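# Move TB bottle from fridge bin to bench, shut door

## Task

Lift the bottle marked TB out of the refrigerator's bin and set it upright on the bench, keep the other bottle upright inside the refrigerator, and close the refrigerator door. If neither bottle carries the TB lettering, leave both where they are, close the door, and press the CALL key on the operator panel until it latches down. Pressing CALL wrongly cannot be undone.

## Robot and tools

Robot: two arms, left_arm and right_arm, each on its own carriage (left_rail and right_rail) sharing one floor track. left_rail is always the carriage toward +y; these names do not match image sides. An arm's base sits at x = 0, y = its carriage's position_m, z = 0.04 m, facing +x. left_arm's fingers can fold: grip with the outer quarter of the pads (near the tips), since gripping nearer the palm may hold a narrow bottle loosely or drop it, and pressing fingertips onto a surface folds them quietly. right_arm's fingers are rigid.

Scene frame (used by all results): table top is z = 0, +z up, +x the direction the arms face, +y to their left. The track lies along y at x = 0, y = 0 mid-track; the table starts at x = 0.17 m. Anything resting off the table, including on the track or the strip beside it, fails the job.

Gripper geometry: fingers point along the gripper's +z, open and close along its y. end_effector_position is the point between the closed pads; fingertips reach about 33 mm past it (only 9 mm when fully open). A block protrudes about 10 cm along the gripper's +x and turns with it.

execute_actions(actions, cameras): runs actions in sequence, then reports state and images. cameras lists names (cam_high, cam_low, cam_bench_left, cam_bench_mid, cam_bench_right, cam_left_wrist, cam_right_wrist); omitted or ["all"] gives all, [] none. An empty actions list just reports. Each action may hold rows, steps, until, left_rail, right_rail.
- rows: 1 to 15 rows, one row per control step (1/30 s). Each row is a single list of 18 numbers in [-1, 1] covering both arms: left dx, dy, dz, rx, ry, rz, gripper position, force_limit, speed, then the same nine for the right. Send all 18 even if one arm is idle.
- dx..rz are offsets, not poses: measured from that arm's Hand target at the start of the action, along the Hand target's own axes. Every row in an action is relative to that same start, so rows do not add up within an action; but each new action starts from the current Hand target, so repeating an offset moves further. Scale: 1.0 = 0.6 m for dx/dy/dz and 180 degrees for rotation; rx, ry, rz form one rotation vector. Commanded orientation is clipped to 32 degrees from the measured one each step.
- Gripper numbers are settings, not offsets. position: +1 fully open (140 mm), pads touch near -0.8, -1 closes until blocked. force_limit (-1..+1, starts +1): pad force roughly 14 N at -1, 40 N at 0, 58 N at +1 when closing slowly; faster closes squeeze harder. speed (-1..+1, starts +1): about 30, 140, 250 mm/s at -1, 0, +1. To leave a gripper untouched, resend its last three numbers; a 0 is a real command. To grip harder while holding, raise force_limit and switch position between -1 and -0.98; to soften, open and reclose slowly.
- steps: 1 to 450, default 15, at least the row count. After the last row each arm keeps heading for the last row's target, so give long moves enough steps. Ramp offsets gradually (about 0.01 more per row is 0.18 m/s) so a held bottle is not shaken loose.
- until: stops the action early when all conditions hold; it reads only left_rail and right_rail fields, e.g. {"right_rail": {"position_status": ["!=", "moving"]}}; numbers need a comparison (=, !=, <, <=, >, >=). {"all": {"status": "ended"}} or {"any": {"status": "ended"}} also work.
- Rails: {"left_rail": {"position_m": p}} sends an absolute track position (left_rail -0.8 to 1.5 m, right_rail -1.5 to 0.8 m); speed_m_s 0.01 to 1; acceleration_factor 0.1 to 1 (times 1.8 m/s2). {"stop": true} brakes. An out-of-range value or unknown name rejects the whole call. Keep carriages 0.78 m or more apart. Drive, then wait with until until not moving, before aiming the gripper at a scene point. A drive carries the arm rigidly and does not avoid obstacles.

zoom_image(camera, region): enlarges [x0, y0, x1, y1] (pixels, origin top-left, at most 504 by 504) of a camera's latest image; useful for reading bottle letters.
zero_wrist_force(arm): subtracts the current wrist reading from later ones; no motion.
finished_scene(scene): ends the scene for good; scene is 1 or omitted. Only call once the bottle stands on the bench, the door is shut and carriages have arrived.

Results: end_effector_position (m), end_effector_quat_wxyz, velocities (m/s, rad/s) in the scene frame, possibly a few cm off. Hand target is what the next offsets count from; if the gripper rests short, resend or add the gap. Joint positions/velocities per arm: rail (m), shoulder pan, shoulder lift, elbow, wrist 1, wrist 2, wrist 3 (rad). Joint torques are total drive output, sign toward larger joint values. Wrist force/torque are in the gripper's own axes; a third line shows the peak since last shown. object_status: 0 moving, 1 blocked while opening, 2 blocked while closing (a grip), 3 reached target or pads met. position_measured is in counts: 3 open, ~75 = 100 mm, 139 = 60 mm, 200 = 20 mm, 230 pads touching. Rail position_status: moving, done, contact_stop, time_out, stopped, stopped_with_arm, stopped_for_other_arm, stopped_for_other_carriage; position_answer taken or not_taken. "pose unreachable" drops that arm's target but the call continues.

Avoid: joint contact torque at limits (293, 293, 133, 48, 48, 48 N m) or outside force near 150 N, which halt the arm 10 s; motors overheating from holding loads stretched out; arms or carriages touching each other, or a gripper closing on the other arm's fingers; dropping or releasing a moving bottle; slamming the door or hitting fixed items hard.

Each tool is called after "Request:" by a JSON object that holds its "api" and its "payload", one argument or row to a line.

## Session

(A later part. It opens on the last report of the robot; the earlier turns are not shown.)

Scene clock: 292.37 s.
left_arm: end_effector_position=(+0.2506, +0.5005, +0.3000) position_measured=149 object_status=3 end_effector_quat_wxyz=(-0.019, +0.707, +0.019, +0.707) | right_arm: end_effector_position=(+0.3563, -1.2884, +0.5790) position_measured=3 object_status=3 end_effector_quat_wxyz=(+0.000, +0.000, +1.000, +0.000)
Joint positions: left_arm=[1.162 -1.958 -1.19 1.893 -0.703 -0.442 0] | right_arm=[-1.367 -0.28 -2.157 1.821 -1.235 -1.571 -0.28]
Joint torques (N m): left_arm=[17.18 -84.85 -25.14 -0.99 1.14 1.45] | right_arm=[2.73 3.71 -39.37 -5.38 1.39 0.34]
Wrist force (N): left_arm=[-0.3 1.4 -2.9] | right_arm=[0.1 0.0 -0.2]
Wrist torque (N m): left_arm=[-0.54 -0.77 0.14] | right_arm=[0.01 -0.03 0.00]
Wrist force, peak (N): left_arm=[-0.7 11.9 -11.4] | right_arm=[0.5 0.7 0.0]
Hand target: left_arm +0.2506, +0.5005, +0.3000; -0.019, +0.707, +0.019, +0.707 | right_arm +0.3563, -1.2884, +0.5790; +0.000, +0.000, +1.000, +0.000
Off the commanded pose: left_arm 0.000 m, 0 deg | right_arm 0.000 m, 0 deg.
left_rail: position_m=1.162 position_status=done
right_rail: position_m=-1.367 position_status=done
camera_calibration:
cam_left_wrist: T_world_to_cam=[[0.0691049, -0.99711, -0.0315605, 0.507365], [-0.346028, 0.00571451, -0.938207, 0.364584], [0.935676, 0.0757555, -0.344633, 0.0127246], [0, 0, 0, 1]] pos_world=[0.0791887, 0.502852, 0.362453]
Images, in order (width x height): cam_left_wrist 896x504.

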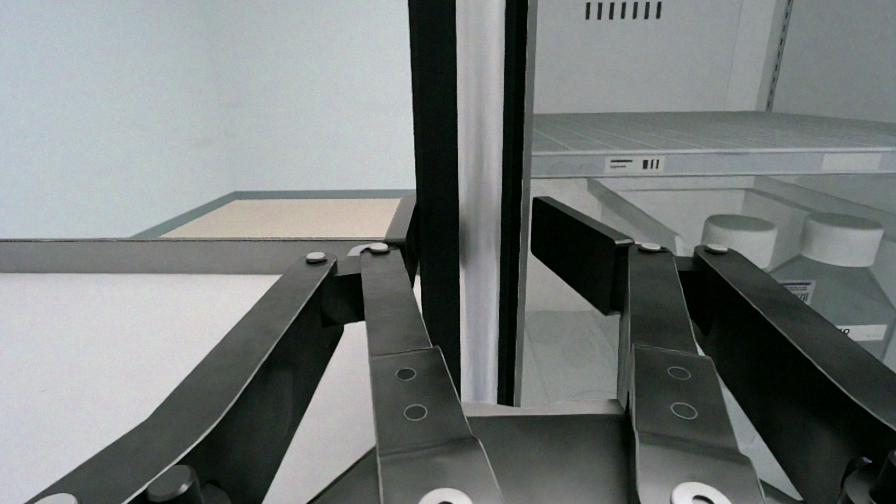

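Request:
{"api": "execute_actions", "payload": {
  "actions": [
    {"rows":[[0,0,-0.037,0,0,0,-0.16,0,0,0,0,0,0,0,0,1,1,1]],"steps":45}
  ],
  "cameras": ["cam_left_wrist"]
}}

Request:
{"api": "zoom_image", "payload": {
  "camera": "cam_left_wrist",
  "region": [380, 150, 640, 410]
}}

Scene clock: 303.87 s.
left_arm: end_effector_position=(+0.2284, +0.4992, +0.3000) position_measured=149 object_status=3 end_effector_quat_wxyz=(-0.019, +0.707, +0.019, +0.707) | right_arm: end_effector_position=(+0.3563, -1.2884, +0.5790) position_measured=3 object_status=3 end_effector_quat_wxyz=(+0.000, +0.000, +1.000, +0.000)
Joint positions: left_arm=[1.162 -1.988 -1.184 1.884 -0.7 -0.472 0] | right_arm=[-1.367 -0.28 -2.157 1.821 -1.235 -1.571 -0.28]
Joint torques (N m): left_arm=[-10.08 -55.75 -39.8 4.17 -1.81 -2.38] | right_arm=[1.03 1.7 -38.61 -5.26 1.77 0.27]
Wrist force (N): left_arm=[1.7 -1.6 -0.6] | right_arm=[0.3 0.0 -0.3]
Wrist torque (N m): left_arm=[-0.20 -1.02 0.08] | right_arm=[0.00 -0.05 0.00]
Wrist force, peak (N): left_arm=[1.3 -2.9 -4.1] | right_arm=[0.6 -0.2 -0.1]
Hand target: left_arm +0.2284, +0.4992, +0.3000; -0.019, +0.707, +0.019, +0.707 | right_arm +0.3563, -1.2884, +0.5790; +0.000, +0.000, +1.000, +0.000
Off the commanded pose: left_arm 0.000 m, 0 deg | right_arm 0.000 m, 0 deg.
left_rail: position_m=1.162 position_status=done
right_rail: position_m=-1.367 position_status=done
camera_calibration:
cam_left_wrist: T_world_to_cam=[[0.0691049, -0.99711, -0.0315605, 0.507603], [-0.346028, 0.00571451, -0.938207, 0.356909], [0.935676, 0.0757555, -0.344633, 0.0335951], [0, 0, 0, 1]] pos_world=[0.0569887, 0.501552, 0.362453]
Images, in order (width x height): cam_left_wrist 896x504.

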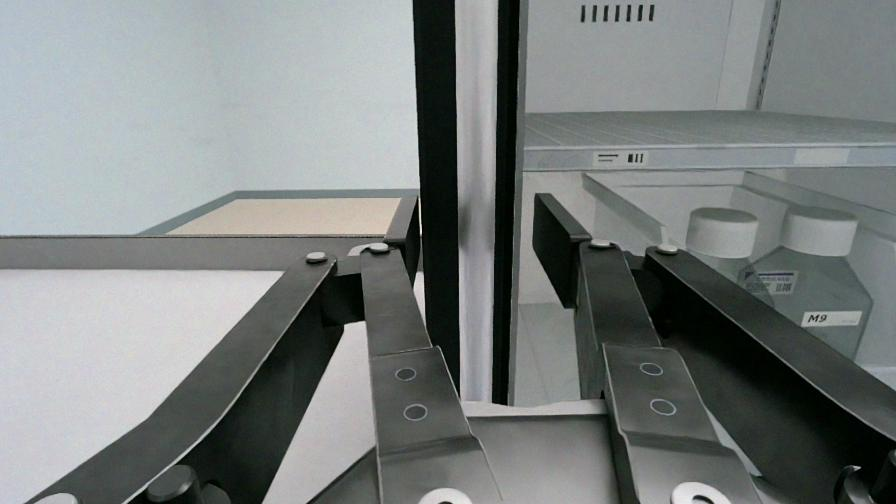

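Scaled by 1.938 from the camera's 896x504 image, which has a finer 1280x720 frame.

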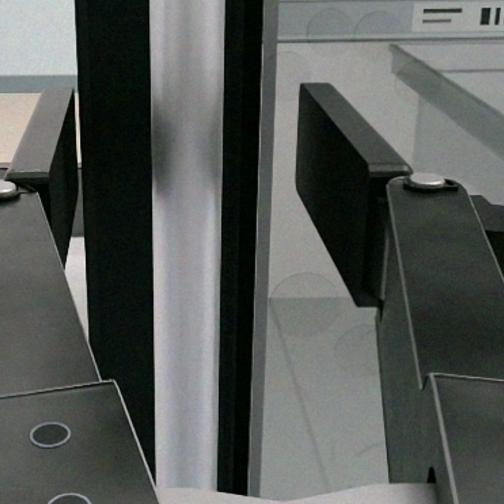

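Request:
{"api": "execute_actions", "payload": {
  "actions": [
    {"rows":[[0,0,0,0,0,0,-1,-1,-1,0,0,0,0,0,0,1,1,1]],"steps":110}
  ],
  "cameras": ["cam_left_wrist"]
}}

Request:
{"api": "zoom_image", "payload": {
  "camera": "cam_left_wrist",
  "region": [380, 150, 640, 410]
}}

Scene clock: 312.63 s.
left_arm: end_effector_position=(+0.2284, +0.4992, +0.3000) position_measured=224 object_status=2 end_effector_quat_wxyz=(-0.019, +0.707, +0.019, +0.707) | right_arm: end_effector_position=(+0.3563, -1.2884, +0.5790) position_measured=3 object_status=3 end_effector_quat_wxyz=(+0.000, +0.000, +1.000, +0.000)
Joint positions: left_arm=[1.162 -1.988 -1.184 1.884 -0.7 -0.472 0] | right_arm=[-1.367 -0.28 -2.157 1.821 -1.235 -1.571 -0.28]
Joint torques (N m): left_arm=[-10.77 -60.69 -40.24 -1.89 0.9 -1.86] | right_arm=[-0.03 4.06 -38.31 -4.82 1.83 0.66]
Wrist force (N): left_arm=[0.2 -7.9 4.7] | right_arm=[-0.3 0.1 -0.3]
Wrist torque (N m): left_arm=[-0.13 -0.98 0.06] | right_arm=[0.02 0.06 -0.01]
Wrist force, peak (N): left_arm=[2.8 -19.4 4.7] | right_arm=[0.7 -0.2 -0.3]
Hand target: left_arm +0.2284, +0.4992, +0.3000; -0.019, +0.707, +0.019, +0.707 | right_arm +0.3563, -1.2884, +0.5790; +0.000, +0.000, +1.000, +0.000
Off the commanded pose: left_arm 0.000 m, 0 deg | right_arm 0.000 m, 0 deg.
left_rail: position_m=1.162 position_status=done
right_rail: position_m=-1.367 position_status=done
camera_calibration:
cam_left_wrist: T_world_to_cam=[[0.0691049, -0.99711, -0.0315605, 0.507603], [-0.346028, 0.00571451, -0.938207, 0.356909], [0.935676, 0.0757555, -0.344633, 0.0335951], [0, 0, 0, 1]] pos_world=[0.0569887, 0.501552, 0.362453]
Images, in order (width x height): cam_left_wrist 896x504.

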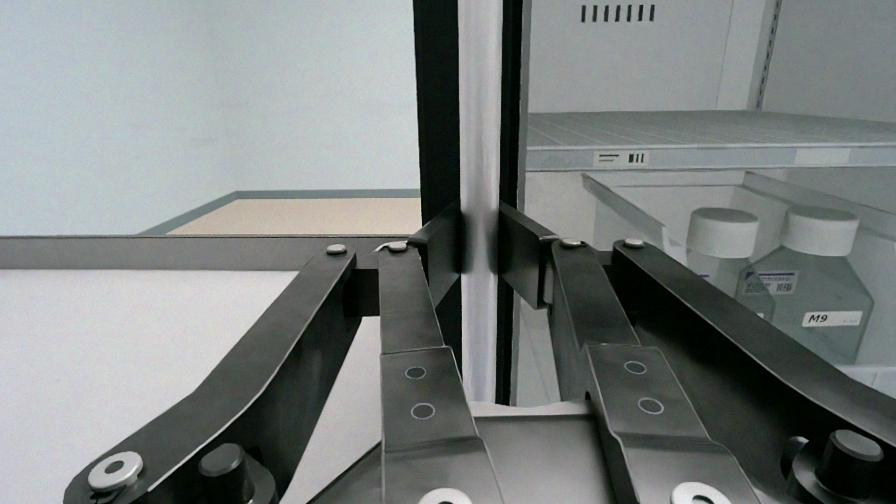

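Scaled by 1.938 from the camera's 896x504 image, which has a finer 1280x720 frame.

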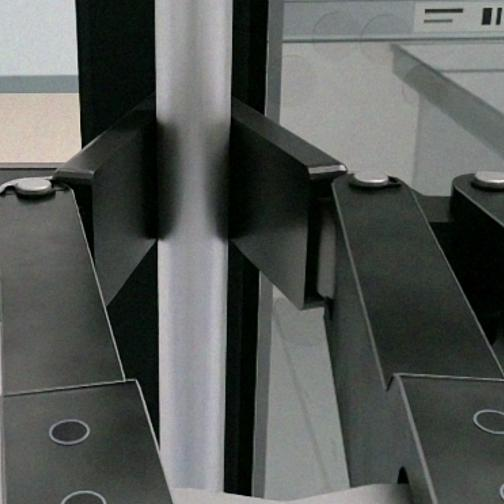

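Request:
{"api": "execute_actions", "payload": {
  "actions": [
    {"rows":[[0,0.001,-0.008,0.004,0,0,-1,-1,-1,0,0,0,0,0,0,1,1,1],[0,0.002,-0.016,0.008,0,0,-1,-1,-1,0,0,0,0,0,0,1,1,1],[0,0.003,-0.024,0.011,0,0,-1,-1,-1,0,0,0,0,0,0,1,1,1]],"steps":40}
  ],
  "cameras": ["cam_left_wrist"]
}}

Request:
{"api": "zoom_image", "payload": {
  "camera": "cam_left_wrist",
  "region": [380, 150, 640, 410]
}}

Scene clock: 342.03 s.
left_arm: end_effector_position=(+0.2142, +0.4966, +0.3000) position_measured=224 object_status=2 end_effector_quat_wxyz=(-0.032, +0.706, +0.032, +0.706) | right_arm: end_effector_position=(+0.3563, -1.2884, +0.5790) position_measured=3 object_status=3 end_effector_quat_wxyz=(+0.000, +0.000, +1.000, +0.000)
Joint positions: left_arm=[1.162 -1.997 -1.162 1.85 -0.688 -0.516 0] | right_arm=[-1.367 -0.28 -2.157 1.821 -1.235 -1.571 -0.28]
Joint torques (N m): left_arm=[-11.35 -56.58 -41.13 4.69 -1.59 -2.12] | right_arm=[0.61 5.61 -38.5 -5.14 1.77 0.94]
Wrist force (N): left_arm=[1.7 -1.6 -0.6] | right_arm=[0.2 0.0 -0.3]
Wrist torque (N m): left_arm=[-0.13 -1.02 0.19] | right_arm=[0.02 -0.05 0.00]
Wrist force, peak (N): left_arm=[3.6 -11.1 1.7] | right_arm=[0.3 0.2 -0.6]
Hand target: left_arm +0.2142, +0.4966, +0.3000; -0.032, +0.706, +0.032, +0.706 | right_arm +0.3563, -1.2884, +0.5790; +0.000, +0.000, +1.000, +0.000
Off the commanded pose: left_arm 0.000 m, 0 deg | right_arm 0.000 m, 0 deg.
left_rail: position_m=1.162 position_status=done
right_rail: position_m=-1.367 position_status=done
camera_calibration:
cam_left_wrist: T_world_to_cam=[[0.103601, -0.994119, -0.0315282, 0.497143], [-0.345993, -0.00630189, -0.938216, 0.357969], [0.9325, 0.108108, -0.344611, 0.0317071], [0, 0, 0, 1]] pos_world=[0.0427834, 0.493048, 0.362453]
Images, in order (width x height): cam_left_wrist 896x504.

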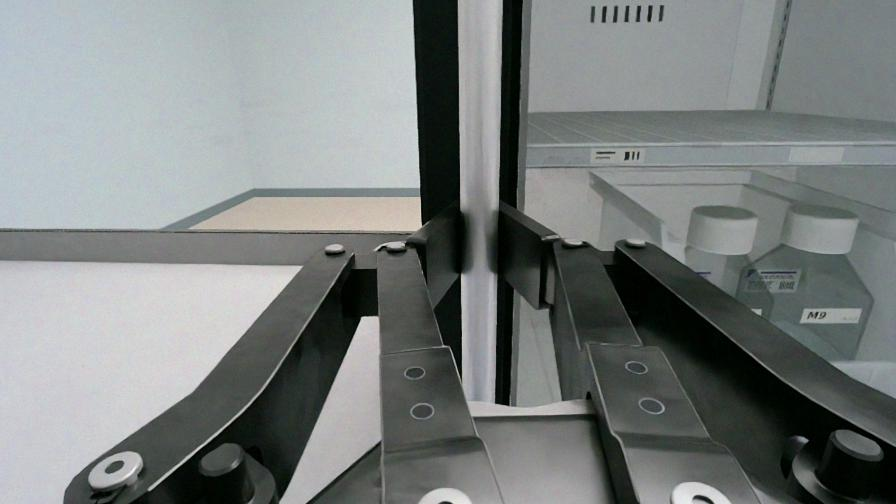

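Scaled by 1.938 from the camera's 896x504 image, which has a finer 1280x720 frame.

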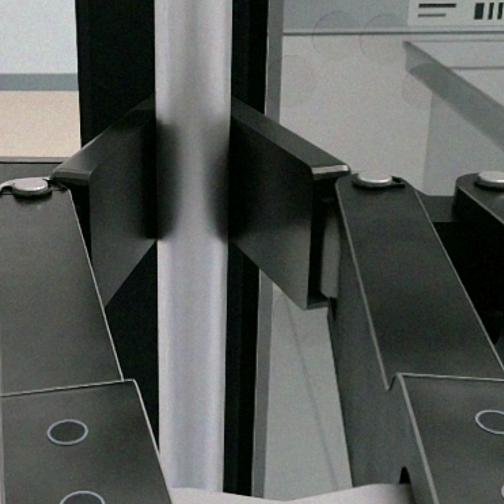

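Request:
{"api": "execute_actions", "payload": {
  "actions": [
    {"rows":[[0,0.0015,-0.012,0.0055,0,0,-1,-1,-1,0,0,0,0,0,0,1,1,1],[0,0.003,-0.024,0.011,0,0,-1,-1,-1,0,0,0,0,0,0,1,1,1],[0,0.0045,-0.036,0.0165,0,0,-1,-1,-1,0,0,0,0,0,0,1,1,1],[0,0.006,-0.048,0.022,0,0,-1,-1,-1,0,0,0,0,0,0,1,1,1],[0,0.0075,-0.0603,0.0278,0,0,-1,-1,-1,0,0,0,0,0,0,1,1,1]],"steps":20},
    {"rows":[[0,0.0015,-0.012,0.0055,0,0,-1,-1,-1,0,0,0,0,0,0,1,1,1],[0,0.003,-0.024,0.011,0,0,-1,-1,-1,0,0,0,0,0,0,1,1,1],[0,0.0045,-0.036,0.0165,0,0,-1,-1,-1,0,0,0,0,0,0,1,1,1],[0,0.006,-0.048,0.022,0,0,-1,-1,-1,0,0,0,0,0,0,1,1,1],[0,0.0075,-0.0603,0.0278,0,0,-1,-1,-1,0,0,0,0,0,0,1,1,1]],"steps":40}
  ],
  "cameras": ["cam_bench_left","cam_bench_mid","cam_left_wrist"]
}}

Scene clock: 357.67 s.
left_arm: end_effector_position=(+0.1437, +0.4781, +0.3000) position_measured=224 object_status=2 end_effector_quat_wxyz=(-0.093, +0.701, +0.093, +0.701) | right_arm: end_effector_position=(+0.3563, -1.2884, +0.5790) position_measured=3 object_status=3 end_effector_quat_wxyz=(+0.000, +0.000, +1.000, +0.000)
Joint positions: left_arm=[1.162 -2.027 -1.043 1.658 -0.615 -0.72 0] | right_arm=[-1.367 -0.28 -2.157 1.821 -1.235 -1.571 -0.28]
Joint torques (N m): left_arm=[-11.75 -71.24 -41.93 7.03 -5.08 -2.4] | right_arm=[1.9 6.05 -36.34 -5 2.39 1.08]
Wrist force (N): left_arm=[-4.0 8.2 0.2] | right_arm=[0.2 0.0 0.0]
Wrist torque (N m): left_arm=[-0.14 -1.00 0.33] | right_arm=[0.00 -0.03 0.00]
Wrist force, peak (N): left_arm=[6.2 8.4 2.6] | right_arm=[0.5 -0.1 -0.5]
Hand target: left_arm +0.1437, +0.4781, +0.3000; -0.093, +0.701, +0.093, +0.701 | right_arm +0.3563, -1.2884, +0.5790; +0.000, +0.000, +1.000, +0.000
Off the commanded pose: left_arm 0.000 m, 0 deg | right_arm 0.000 m, 0 deg.
left_rail: position_m=1.162 position_status=done
right_rail: position_m=-1.367 position_status=done
camera_calibration:
cam_left_wrist: T_world_to_cam=[[0.274693, -0.961016, -0.0315012, 0.44552], [-0.339717, -0.0663507, -0.938184, 0.361253], [0.89952, 0.268414, -0.3447, 0.0275512], [0, 0, 0, 1]] pos_world=[-0.0244402, 0.444726, 0.362453]
Images, in order (width x height): cam_bench_left 896x504, cam_bench_mid 896x504, cam_left_wrist 896x504.

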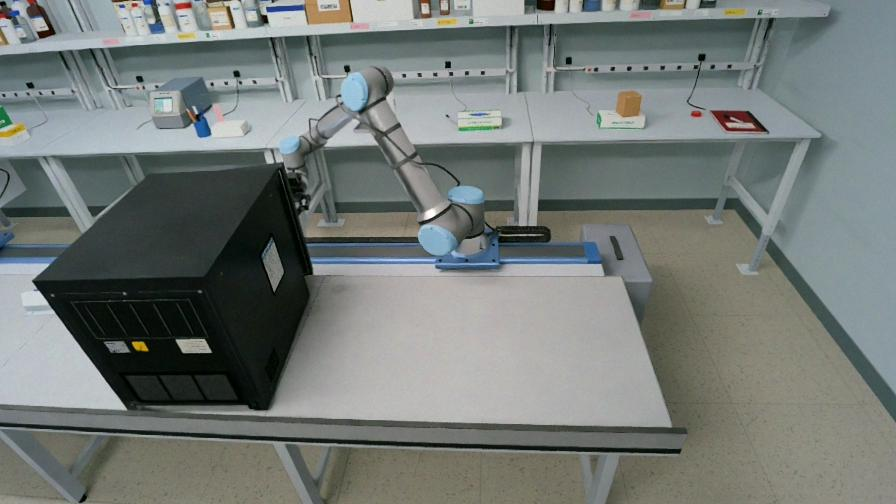

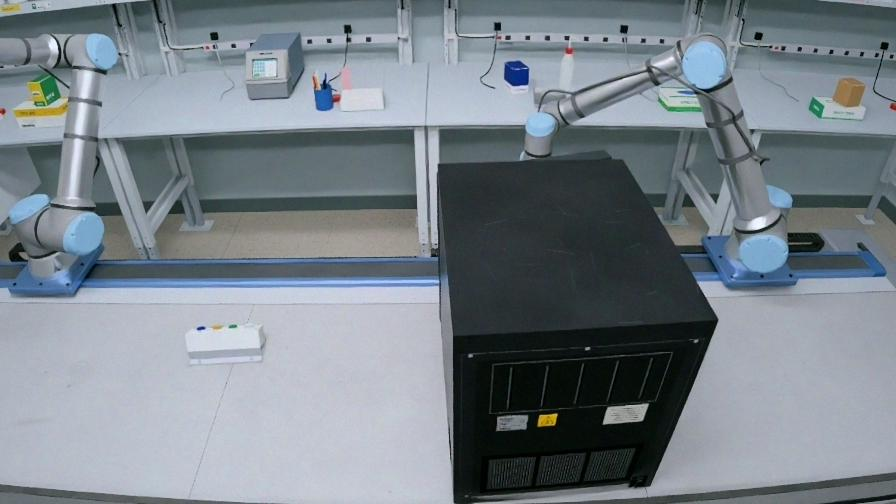

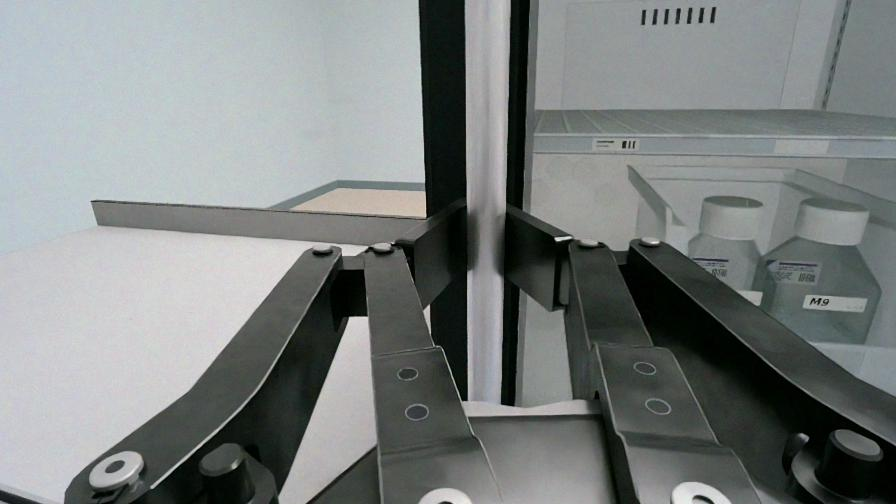

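Request:
{"api": "execute_actions", "payload": {
  "actions": [
    {"rows":[[0,0.003,-0.012,0.0055,0,0,-1,-1,-1,0,0,0,0,0,0,1,1,1],[0,0.006,-0.024,0.011,0,0,-1,-1,-1,0,0,0,0,0,0,1,1,1],[0,0.009,-0.036,0.0165,0,0,-1,-1,-1,0,0,0,0,0,0,1,1,1],[0,0.011,-0.048,0.022,0,0,-1,-1,-1,0,0,0,0,0,0,1,1,1],[0,0.0135,-0.0603,0.0278,0,0,-1,-1,-1,0,0,0,0,0,0,1,1,1]],"steps":20},
    {"rows":[[0,0.0025,-0.012,0.0055,0,0,-1,-1,-1,0,0,0,0,0,0,1,1,1],[0,0.005,-0.024,0.011,0,0,-1,-1,-1,0,0,0,0,0,0,1,1,1],[0,0.007,-0.036,0.0165,0,0,-1,-1,-1,0,0,0,0,0,0,1,1,1],[0,0.009,-0.048,0.022,0,0,-1,-1,-1,0,0,0,0,0,0,1,1,1],[0,0.0115,-0.0603,0.0278,0,0,-1,-1,-1,0,0,0,0,0,0,1,1,1]],"steps":20},
    {"rows":[[0,0.0025,-0.012,0.0055,0,0,-1,-1,-1,0,0,0,0,0,0,1,1,1],[0,0.005,-0.024,0.011,0,0,-1,-1,-1,0,0,0,0,0,0,1,1,1],[0,0.007,-0.036,0.0165,0,0,-1,-1,-1,0,0,0,0,0,0,1,1,1],[0,0.009,-0.048,0.022,0,0,-1,-1,-1,0,0,0,0,0,0,1,1,1],[0,0.0115,-0.0603,0.0278,0,0,-1,-1,-1,0,0,0,0,0,0,1,1,1]],"steps":40}
  ],
  "cameras": ["cam_bench_mid","cam_left_wrist"]
}}

Scene clock: 380.70 s.
left_arm: end_effector_position=(+0.0495, +0.4203, +0.3000) position_measured=225 object_status=2 end_effector_quat_wxyz=(-0.184, +0.683, +0.184, +0.683) | right_arm: end_effector_position=(+0.3563, -1.2884, +0.5790) position_measured=3 object_status=3 end_effector_quat_wxyz=(+0.000, +0.000, +1.000, +0.000)
Joint positions: left_arm=[1.162 -2.018 -0.825 1.28 -0.455 -0.974 0] | right_arm=[-1.367 -0.28 -2.157 1.821 -1.235 -1.571 -0.28]
Joint torques (N m): left_arm=[17.92 -94.52 -50.89 7.39 3.64 -2.14] | right_arm=[-1.91 2.86 -36.71 -5.21 2.12 1.11]
Wrist force (N): left_arm=[-6.2 -18.2 -1.9] | right_arm=[0.1 0.2 -0.2]
Wrist torque (N m): left_arm=[-0.21 -1.29 0.24] | right_arm=[0.05 -0.02 -0.01]
Wrist force, peak (N): left_arm=[-6.2 -18.2 -1.9] | right_arm=[0.3 0.1 -0.7]
Hand target: left_arm +0.0495, +0.4203, +0.3000; -0.184, +0.683, +0.184, +0.683 | right_arm +0.3563, -1.2884, +0.5790; +0.000, +0.000, +1.000, +0.000
Off the commanded pose: left_arm 0.000 m, 0 deg | right_arm 0.000 m, 0 deg.
left_rail: position_m=1.162 position_status=done
right_rail: position_m=-1.367 position_status=done
camera_calibration:
cam_left_wrist: T_world_to_cam=[[0.51429, -0.857039, -0.0314658, 0.360352], [-0.310919, -0.152131, -0.938182, 0.36005], [0.799272, 0.492281, -0.344709, 0.0386466], [0, 0, 0, 1]] pos_world=[-0.104268, 0.344585, 0.362453]
Images, in order (width x height): cam_bench_mid 896x504, cam_left_wrist 896x504.

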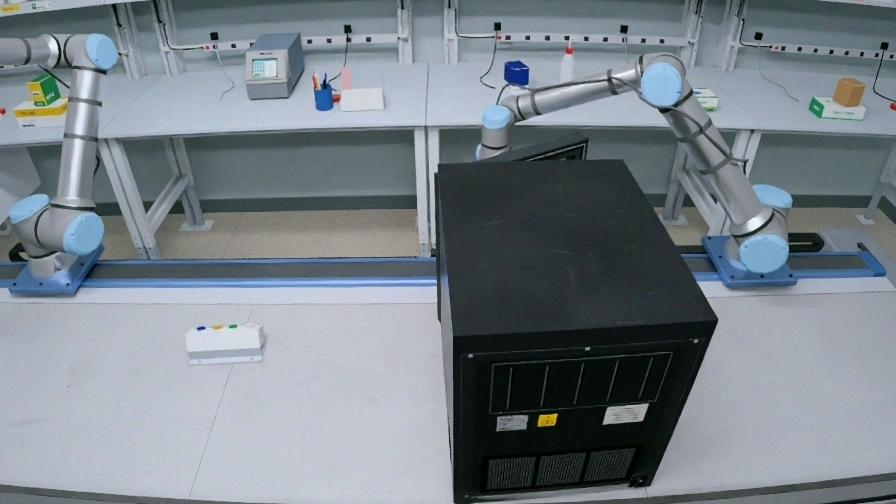

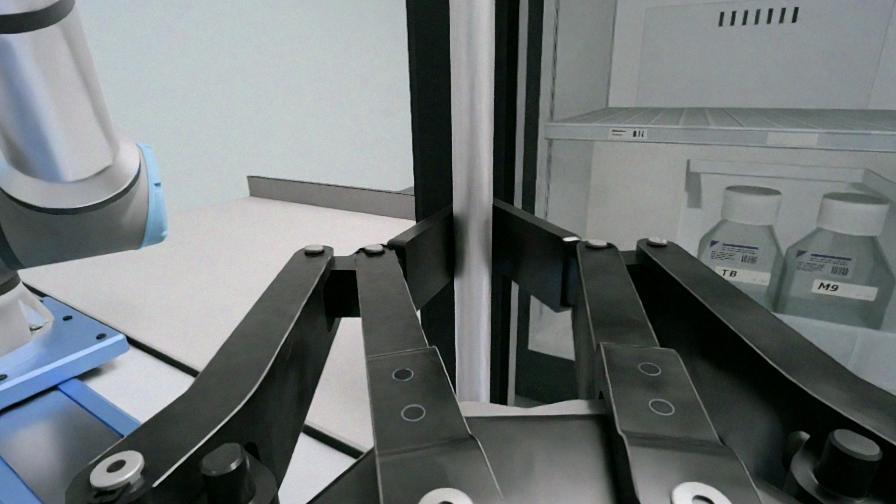

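Request:
{"api": "zoom_image", "payload": {
  "camera": "cam_left_wrist",
  "region": [690, 240, 800, 300]
}}

Scaled by 4.582 from the camera's 896x504 image, which has a finer 1280x720 frame.

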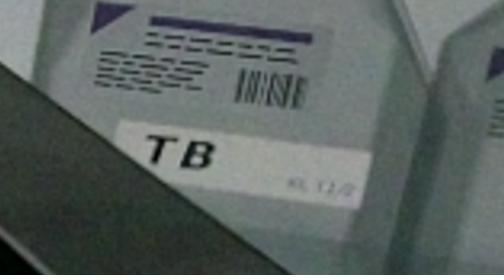

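Request:
{"api": "execute_actions", "payload": {
  "actions": [
    {"rows":[[0,-0.007,0,0,0,0,-1,-1,-1,0,0,0,0,0,0,1,1,1]],"steps":20},
    {"rows":[[0,0,0,0,0,0,0.0,-0.5,-0.5,0,0,0,0,0,0,1,1,1]],"steps":60}
  ],
  "cameras": ["cam_bench_mid","cam_left_wrist"]
}}

Scene clock: 393.37 s.
left_arm: end_effector_position=(+0.0474, +0.4239, +0.3000) position_measured=129 object_status=3 end_effector_quat_wxyz=(-0.184, +0.683, +0.184, +0.683) | right_arm: end_effector_position=(+0.3563, -1.2884, +0.5790) position_measured=3 object_status=3 end_effector_quat_wxyz=(+0.000, +0.000, +1.000, +0.000)
Joint positions: left_arm=[1.162 -2.022 -0.83 1.289 -0.459 -0.978 0] | right_arm=[-1.367 -0.28 -2.157 1.821 -1.235 -1.571 -0.28]
Joint torques (N m): left_arm=[-4.79 -111.88 -33.08 4.21 1.96 0.24] | right_arm=[2.55 2.08 -37.19 -5.4 2.46 1.05]
Wrist force (N): left_arm=[2.7 -0.2 -1.1] | right_arm=[-0.1 0.0 -0.4]
Wrist torque (N m): left_arm=[0.08 -1.22 0.28] | right_arm=[0.00 0.02 0.00]
Wrist force, peak (N): left_arm=[-6.4 -18.3 -1.7] | right_arm=[0.5 0.0 -0.6]
Hand target: left_arm +0.0474, +0.4239, +0.3000; -0.184, +0.683, +0.184, +0.683 | right_arm +0.3563, -1.2884, +0.5790; +0.000, +0.000, +1.000, +0.000
Off the commanded pose: left_arm 0.000 m, 0 deg | right_arm 0.000 m, 0 deg.
left_rail: position_m=1.162 position_status=done
right_rail: position_m=-1.367 position_status=done
camera_calibration:
cam_left_wrist: T_world_to_cam=[[0.51429, -0.857039, -0.0314658, 0.364568], [-0.310919, -0.152131, -0.938182, 0.359913], [0.799272, 0.492281, -0.344709, 0.0386328], [0, 0, 0, 1]] pos_world=[-0.106468, 0.348185, 0.362453]
Images, in order (width x height): cam_bench_mid 896x504, cam_left_wrist 896x504.

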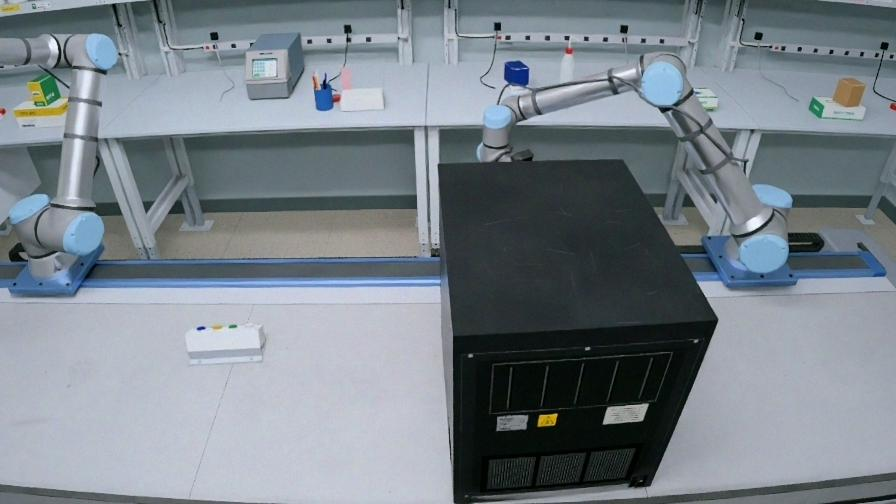

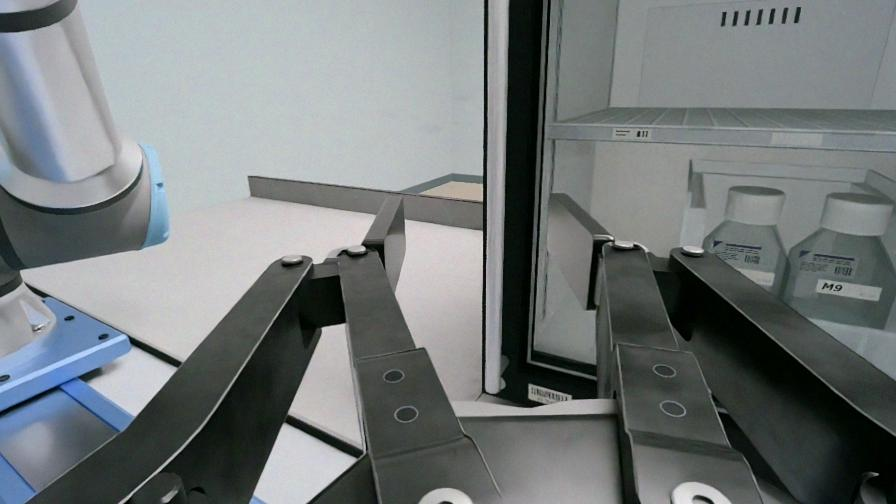

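Request:
{"api": "execute_actions", "payload": {
  "actions": [
    {"steps":15}
  ],
  "cameras": ["cam_left_wrist"]
}}

Scene clock: 397.83 s.
left_arm: end_effector_position=(+0.0474, +0.4239, +0.3000) position_measured=129 object_status=3 end_effector_quat_wxyz=(-0.184, +0.683, +0.184, +0.683) | right_arm: end_effector_position=(+0.3563, -1.2884, +0.5790) position_measured=3 object_status=3 end_effector_quat_wxyz=(+0.000, +0.000, +1.000, +0.000)
Joint positions: left_arm=[1.162 -2.022 -0.83 1.289 -0.459 -0.978 0] | right_arm=[-1.367 -0.28 -2.157 1.821 -1.235 -1.571 -0.28]
Joint torques (N m): left_arm=[7.53 -107.62 -34.32 3.92 2.35 1.58] | right_arm=[1.72 2.62 -36.29 -5.72 2.25 1.53]
Wrist force (N): left_arm=[2.7 0.2 -1.1] | right_arm=[0.2 0.0 -0.2]
Wrist torque (N m): left_arm=[0.16 -1.22 0.27] | right_arm=[0.02 -0.04 -0.01]
Wrist force, peak (N): left_arm=[3.1 0.0 -1.1] | right_arm=[0.3 0.1 -0.8]
Hand target: left_arm +0.0474, +0.4239, +0.3000; -0.184, +0.683, +0.184, +0.683 | right_arm +0.3563, -1.2884, +0.5790; +0.000, +0.000, +1.000, +0.000
Tool commands: left_gripper/position=+0.0 left_gripper/force_limit=-0.5 left_gripper/speed=-0.5 right_gripper/position=+1.0 right_gripper/force_limit=+1.0 right_gripper/speed=+1.0
Off the commanded pose: left_arm 0.000 m, 0 deg | right_arm 0.000 m, 0 deg.
left_rail: position_m=1.162 position_status=done
right_rail: position_m=-1.367 position_status=done
camera_calibration:
cam_left_wrist: T_world_to_cam=[[0.51429, -0.857039, -0.0314658, 0.364568], [-0.310919, -0.152131, -0.938182, 0.359913], [0.799272, 0.492281, -0.344709, 0.0386328], [0, 0, 0, 1]] pos_world=[-0.106468, 0.348185, 0.362453]
Images, in order (width x height): cam_left_wrist 896x504.

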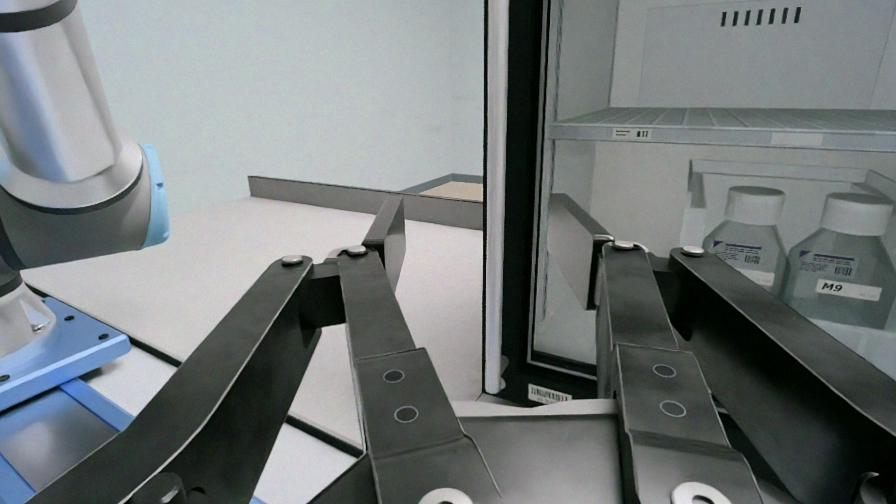

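Request:
{"api": "execute_actions", "payload": {
  "actions": [
    {"rows":[[0.03,-0.06,-0.1,0,0,0,0,-0.5,-0.5,0,0,0,0,0,0,1,1,1]],"steps":18},
    {"rows":[[0.03,-0.13,-0.13,0,0,0,0,-0.5,-0.5,0,0,0,0,0,0,1,1,1]],"steps":18},
    {"rows":[[0.03,-0.13,-0.07,0,0,0,0,-0.5,-0.5,0,0,0,0,0,0,1,1,1]],"steps":18},
    {"rows":[[0.03,-0.13,-0.07,-0.1,0,0,0,-0.5,-0.5,0,0,0,0,0,0,1,1,1]],"steps":20},
    {"rows":[[0.03,-0.19,0.03,-0.1,0,0,0,-0.5,-0.5,0,0,0,0,0,0,1,1,1]],"steps":20},
    {"rows":[[0.05,-0.19,-0.08,-0.1,0,0,0,-0.5,-0.5,0,0,0,0,0,0,1,1,1]],"steps":20},
    {"rows":[[0.05,-0.19,-0.1,-0.05,0,0,0,-0.5,-0.5,0,0,0,0,0,0,1,1,1]],"steps":45}
  ],
  "cameras": ["cam_bench_left","cam_left_wrist"]
}}

Scene clock: 440.23 s.
left_arm: end_effector_position=(-0.3315, +0.9080, +0.4499) position_measured=129 object_status=3 end_effector_quat_wxyz=(+0.200, +0.678, -0.200, +0.678) | right_arm: end_effector_position=(+0.3563, -1.2884, +0.5790) position_measured=3 object_status=3 end_effector_quat_wxyz=(+0.000, +0.000, +1.000, +0.000)
Joint positions: left_arm=[1.162 -3.314 -1.429 1.897 -0.467 -1.17 0] | right_arm=[-1.367 -0.28 -2.157 1.821 -1.235 -1.571 -0.28]
Joint torques (N m): left_arm=[-10.91 -66.33 -44.65 5.92 -2.05 1.99] | right_arm=[-0.81 3.32 -36.72 -6.1 2.78 1.57]
Wrist force (N): left_arm=[2.6 -0.2 -0.7] | right_arm=[0.1 -0.1 -0.2]
Wrist torque (N m): left_arm=[0.08 -1.21 0.06] | right_arm=[-0.01 -0.02 -0.01]
Wrist force, peak (N): left_arm=[-5.5 20.0 0.5] | right_arm=[0.6 -0.1 -0.6]
Hand target: left_arm -0.3315, +0.9080, +0.4499; +0.200, +0.678, -0.200, +0.678 | right_arm +0.3563, -1.2884, +0.5790; +0.000, +0.000, +1.000, +0.000
Off the commanded pose: left_arm 0.000 m, 0 deg | right_arm 0.000 m, 0 deg.
left_rail: position_m=1.162 position_status=done
right_rail: position_m=-1.367 position_status=done
camera_calibration:
cam_left_wrist: T_world_to_cam=[[-0.530125, -0.847329, -0.0316355, 0.623986], [-0.276548, 0.208049, -0.938209, 0.140796], [0.801554, -0.488619, -0.34462, 1.04613], [0, 0, 0, 1]] pos_world=[-0.468801, 1.01059, 0.512353]
Images, in order (width x height): cam_bench_left 896x504, cam_left_wrist 896x504.

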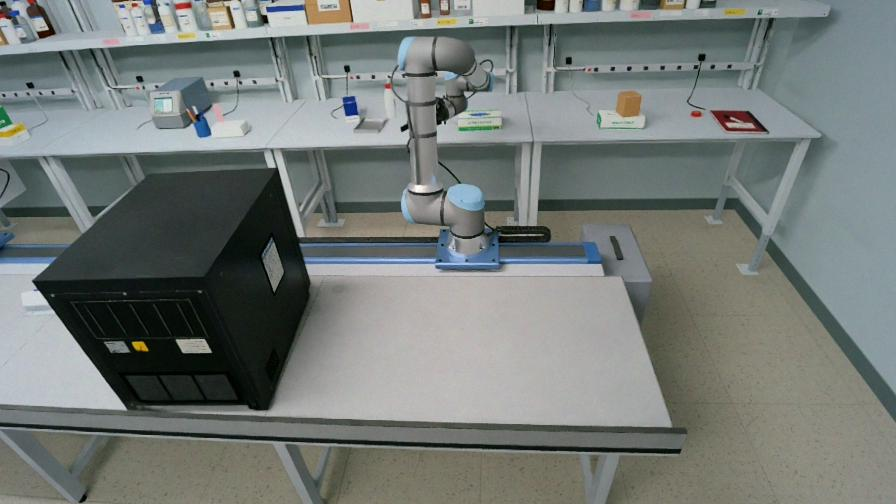

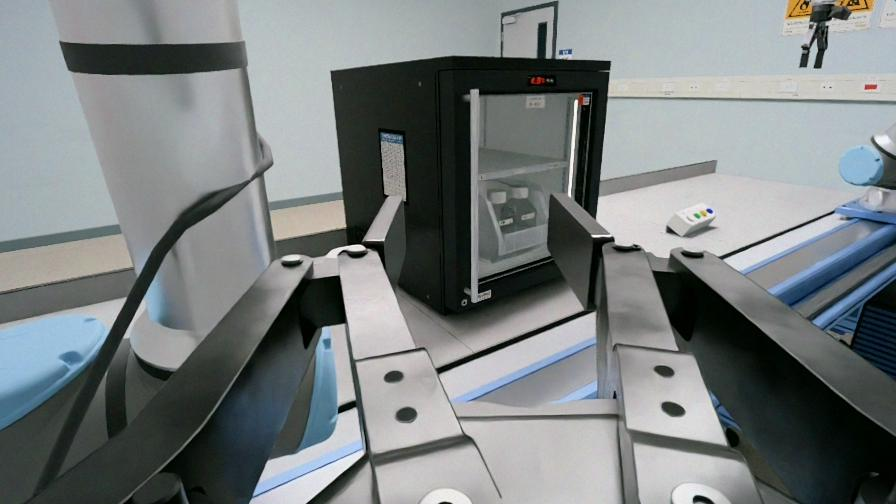

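Request:
{"api": "execute_actions", "payload": {
  "actions": [
    {"rows":[[0,0,0,0,0,0,0,-0.5,-0.5,0.125,0.255,0,0,0,-0.15,1,1,1]],"steps":25},
    {"rows":[[0,0,0,0,0,0,0,-0.5,-0.5,0.125,0.255,0,0,0,-0.15,1,1,1]],"steps":25},
    {"rows":[[0,0,0,0,0,0,0,-0.5,-0.5,0.125,0.255,0,0,0,-0.15,1,1,1]],"steps":40},
    {"right_rail":{"position_m":-0.55,"speed_m_s":0.5,"acceleration_factor":0.4},"steps":10},
    {"steps":200,"until":{"right_rail":{"position_status":["!=","moving"]}}}
  ],
  "cameras": ["cam_bench_mid","cam_right_wrist"]
}}

Scene clock: 483.07 s.
left_arm: end_effector_position=(-0.3315, +0.9080, +0.4499) position_measured=129 object_status=3 end_effector_quat_wxyz=(+0.200, +0.678, -0.200, +0.678) | right_arm: end_effector_position=(-0.0228, -0.1869, +0.5790) position_measured=3 object_status=3 end_effector_quat_wxyz=(+0.000, -0.649, +0.760, +0.000)
Joint positions: left_arm=[1.162 -3.314 -1.429 1.897 -0.467 -1.17 0] | right_arm=[-0.55 1.135 -2.159 1.822 -1.234 -1.571 -0.279]
Joint torques (N m): left_arm=[-11.04 -66.82 -45.09 5.65 -1.98 1.65] | right_arm=[-1.18 2.44 -39.73 -4.8 -1.16 2.29]
Wrist force (N): left_arm=[2.6 -0.2 -0.7] | right_arm=[-0.1 0.2 -0.3]
Wrist torque (N m): left_arm=[0.07 -1.20 0.05] | right_arm=[0.07 0.03 -0.11]
Wrist force, peak (N): left_arm=[3.1 0.0 -0.7] | right_arm=[-11.1 -10.8 -3.0]
Hand target: left_arm -0.3315, +0.9080, +0.4499; +0.200, +0.678, -0.200, +0.678 | right_arm -0.0228, -0.1869, +0.5790; +0.000, -0.649, +0.760, +0.000
Off the commanded pose: left_arm 0.000 m, 0 deg | right_arm 0.000 m, 0 deg.
left_rail: position_m=1.162 position_status=done
right_rail: position_m=-0.550 speed_m_s=0.50 position_status=done
camera_calibration:
cam_right_wrist: T_world_to_cam=[[-0.993904, 0.110152, 0.00470279, -0.00145395], [0.103576, 0.918251, 0.382213, -0.0564842], [0.0377832, 0.38037, -0.924062, 0.790394], [0, 0, 0, 1]] pos_world=[-0.0254583, -0.248615, 0.75197]
Images, in order (width x height): cam_bench_mid 896x504, cam_right_wrist 896x504.

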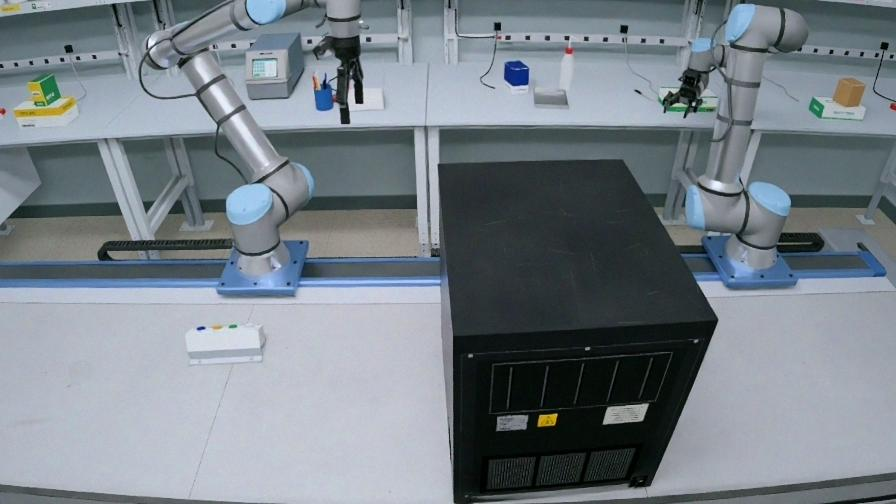

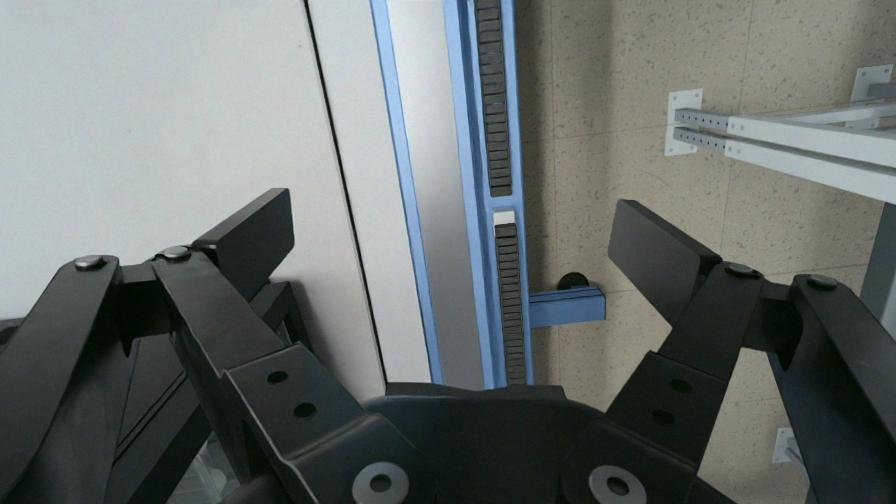

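Request:
{"api": "execute_actions", "payload": {
  "actions": [
    {"rows":[[0,0,0,0,0,0,0,-0.5,-0.5,-0.155,0.04,0,0,0,0,0.2,1,1]],"steps":20},
    {"rows":[[0,0,0,0,0,0,0,-0.5,-0.5,-0.155,0.04,0,0,0,0,0.2,1,1]],"steps":20},
    {"rows":[[0,0,0,0,0,0,0,-0.5,-0.5,-0.155,0.04,0,0,0,0,0.2,1,1]],"steps":20},
    {"rows":[[0,0,0,0,0,0,0,-0.5,-0.5,0,0,0,0,0,-0.15,0.2,1,1]],"steps":25},
    {"rows":[[0,0,0,0,0,0,0,-0.5,-0.5,0,0,0,0,0,-0.15,0.2,1,1]],"steps":25},
    {"rows":[[0,0,0,0,0,0,0,-0.5,-0.5,0,0,0,0,0,-0.15,0.2,1,1]],"steps":25},
    {"rows":[[0,0,0,0,0,0,0,-0.5,-0.5,0,0,0,0,0,-0.15,0.2,1,1]],"steps":25},
    {"rows":[[0,0,0,0,0,0,0,-0.5,-0.5,0,0,0,0,0.125,0,0.2,1,1]],"steps":25},
    {"rows":[[0,0,0,0,0,0,0,-0.5,-0.5,0,0,0,0,0.125,0,0.2,1,1]],"steps":45}
  ],
  "cameras": ["cam_bench_mid","cam_left_wrist","cam_right_wrist"]
}}

Scene clock: 502.63 s.
left_arm: end_effector_position=(-0.3315, +0.9080, +0.4499) position_measured=129 object_status=3 end_effector_quat_wxyz=(+0.200, +0.678, -0.200, +0.678) | right_arm: end_effector_position=(-0.0503, +0.0999, +0.5789) position_measured=104 object_status=3 end_effector_quat_wxyz=(-0.030, +0.921, +0.072, +0.382)
Joint positions: left_arm=[1.162 -3.314 -1.429 1.897 -0.467 -1.17 0] | right_arm=[-0.55 1.75 -1.632 1.649 -1.565 -2.356 -1.539]
Joint torques (N m): left_arm=[-9.57 -67.51 -43.99 5.6 -1.66 1.74] | right_arm=[11.85 -29.54 -37.28 -0.8 -6.45 2.21]
Wrist force (N): left_arm=[2.8 0.1 -0.5] | right_arm=[0.0 -0.8 1.8]
Wrist torque (N m): left_arm=[0.14 -1.24 0.06] | right_arm=[-0.19 -0.08 0.03]
Wrist force, peak (N): left_arm=[3.1 0.0 -0.8] | right_arm=[13.2 1.2 -5.3]
Hand target: left_arm -0.3315, +0.9080, +0.4499; +0.200, +0.678, -0.200, +0.678 | right_arm -0.0503, +0.0999, +0.5789; -0.030, +0.921, +0.072, +0.382
Off the commanded pose: left_arm 0.000 m, 0 deg | right_arm 0.000 m, 0 deg.
left_rail: position_m=1.162 position_status=done
right_rail: position_m=-0.550 speed_m_s=0.50 position_status=done
camera_calibration:
cam_left_wrist: T_world_to_cam=[[-0.530125, -0.847329, -0.0316355, 0.623986], [-0.276548, 0.208049, -0.938209, 0.140796], [0.801554, -0.488619, -0.34462, 1.04613], [0, 0, 0, 1]] pos_world=[-0.468801, 1.01059, 0.512353]
cam_right_wrist: T_world_to_cam=[[0.185481, -0.981969, 0.0365151, 0.0897026], [-0.905166, -0.185201, -0.382591, 0.185376], [0.382455, 0.0379112, -0.923196, 0.733403], [0, 0, 0, 1]] pos_world=[-0.129336, 0.0946128, 0.744723]
Images, in order (width x height): cam_bench_mid 896x504, cam_left_wrist 896x504, cam_right_wrist 896x504.

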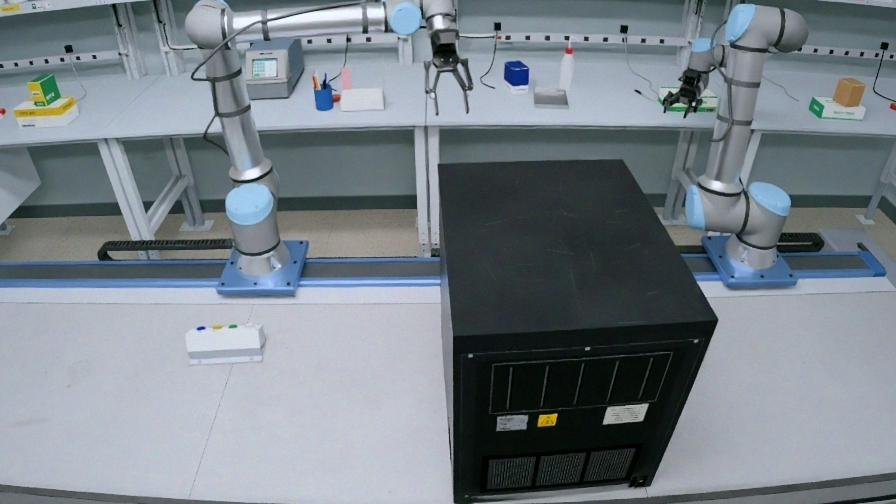

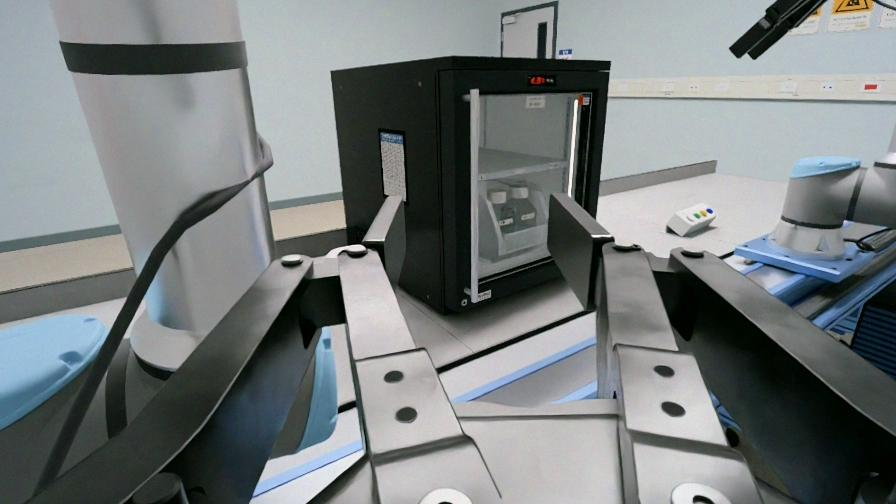

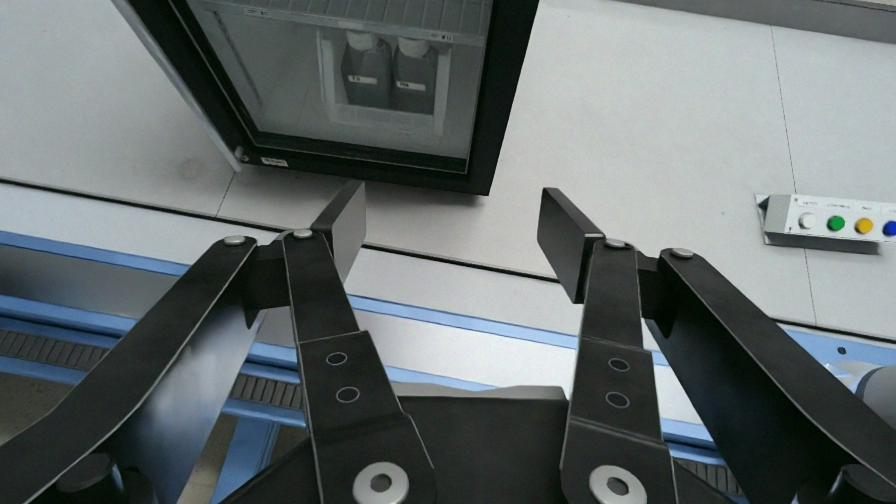

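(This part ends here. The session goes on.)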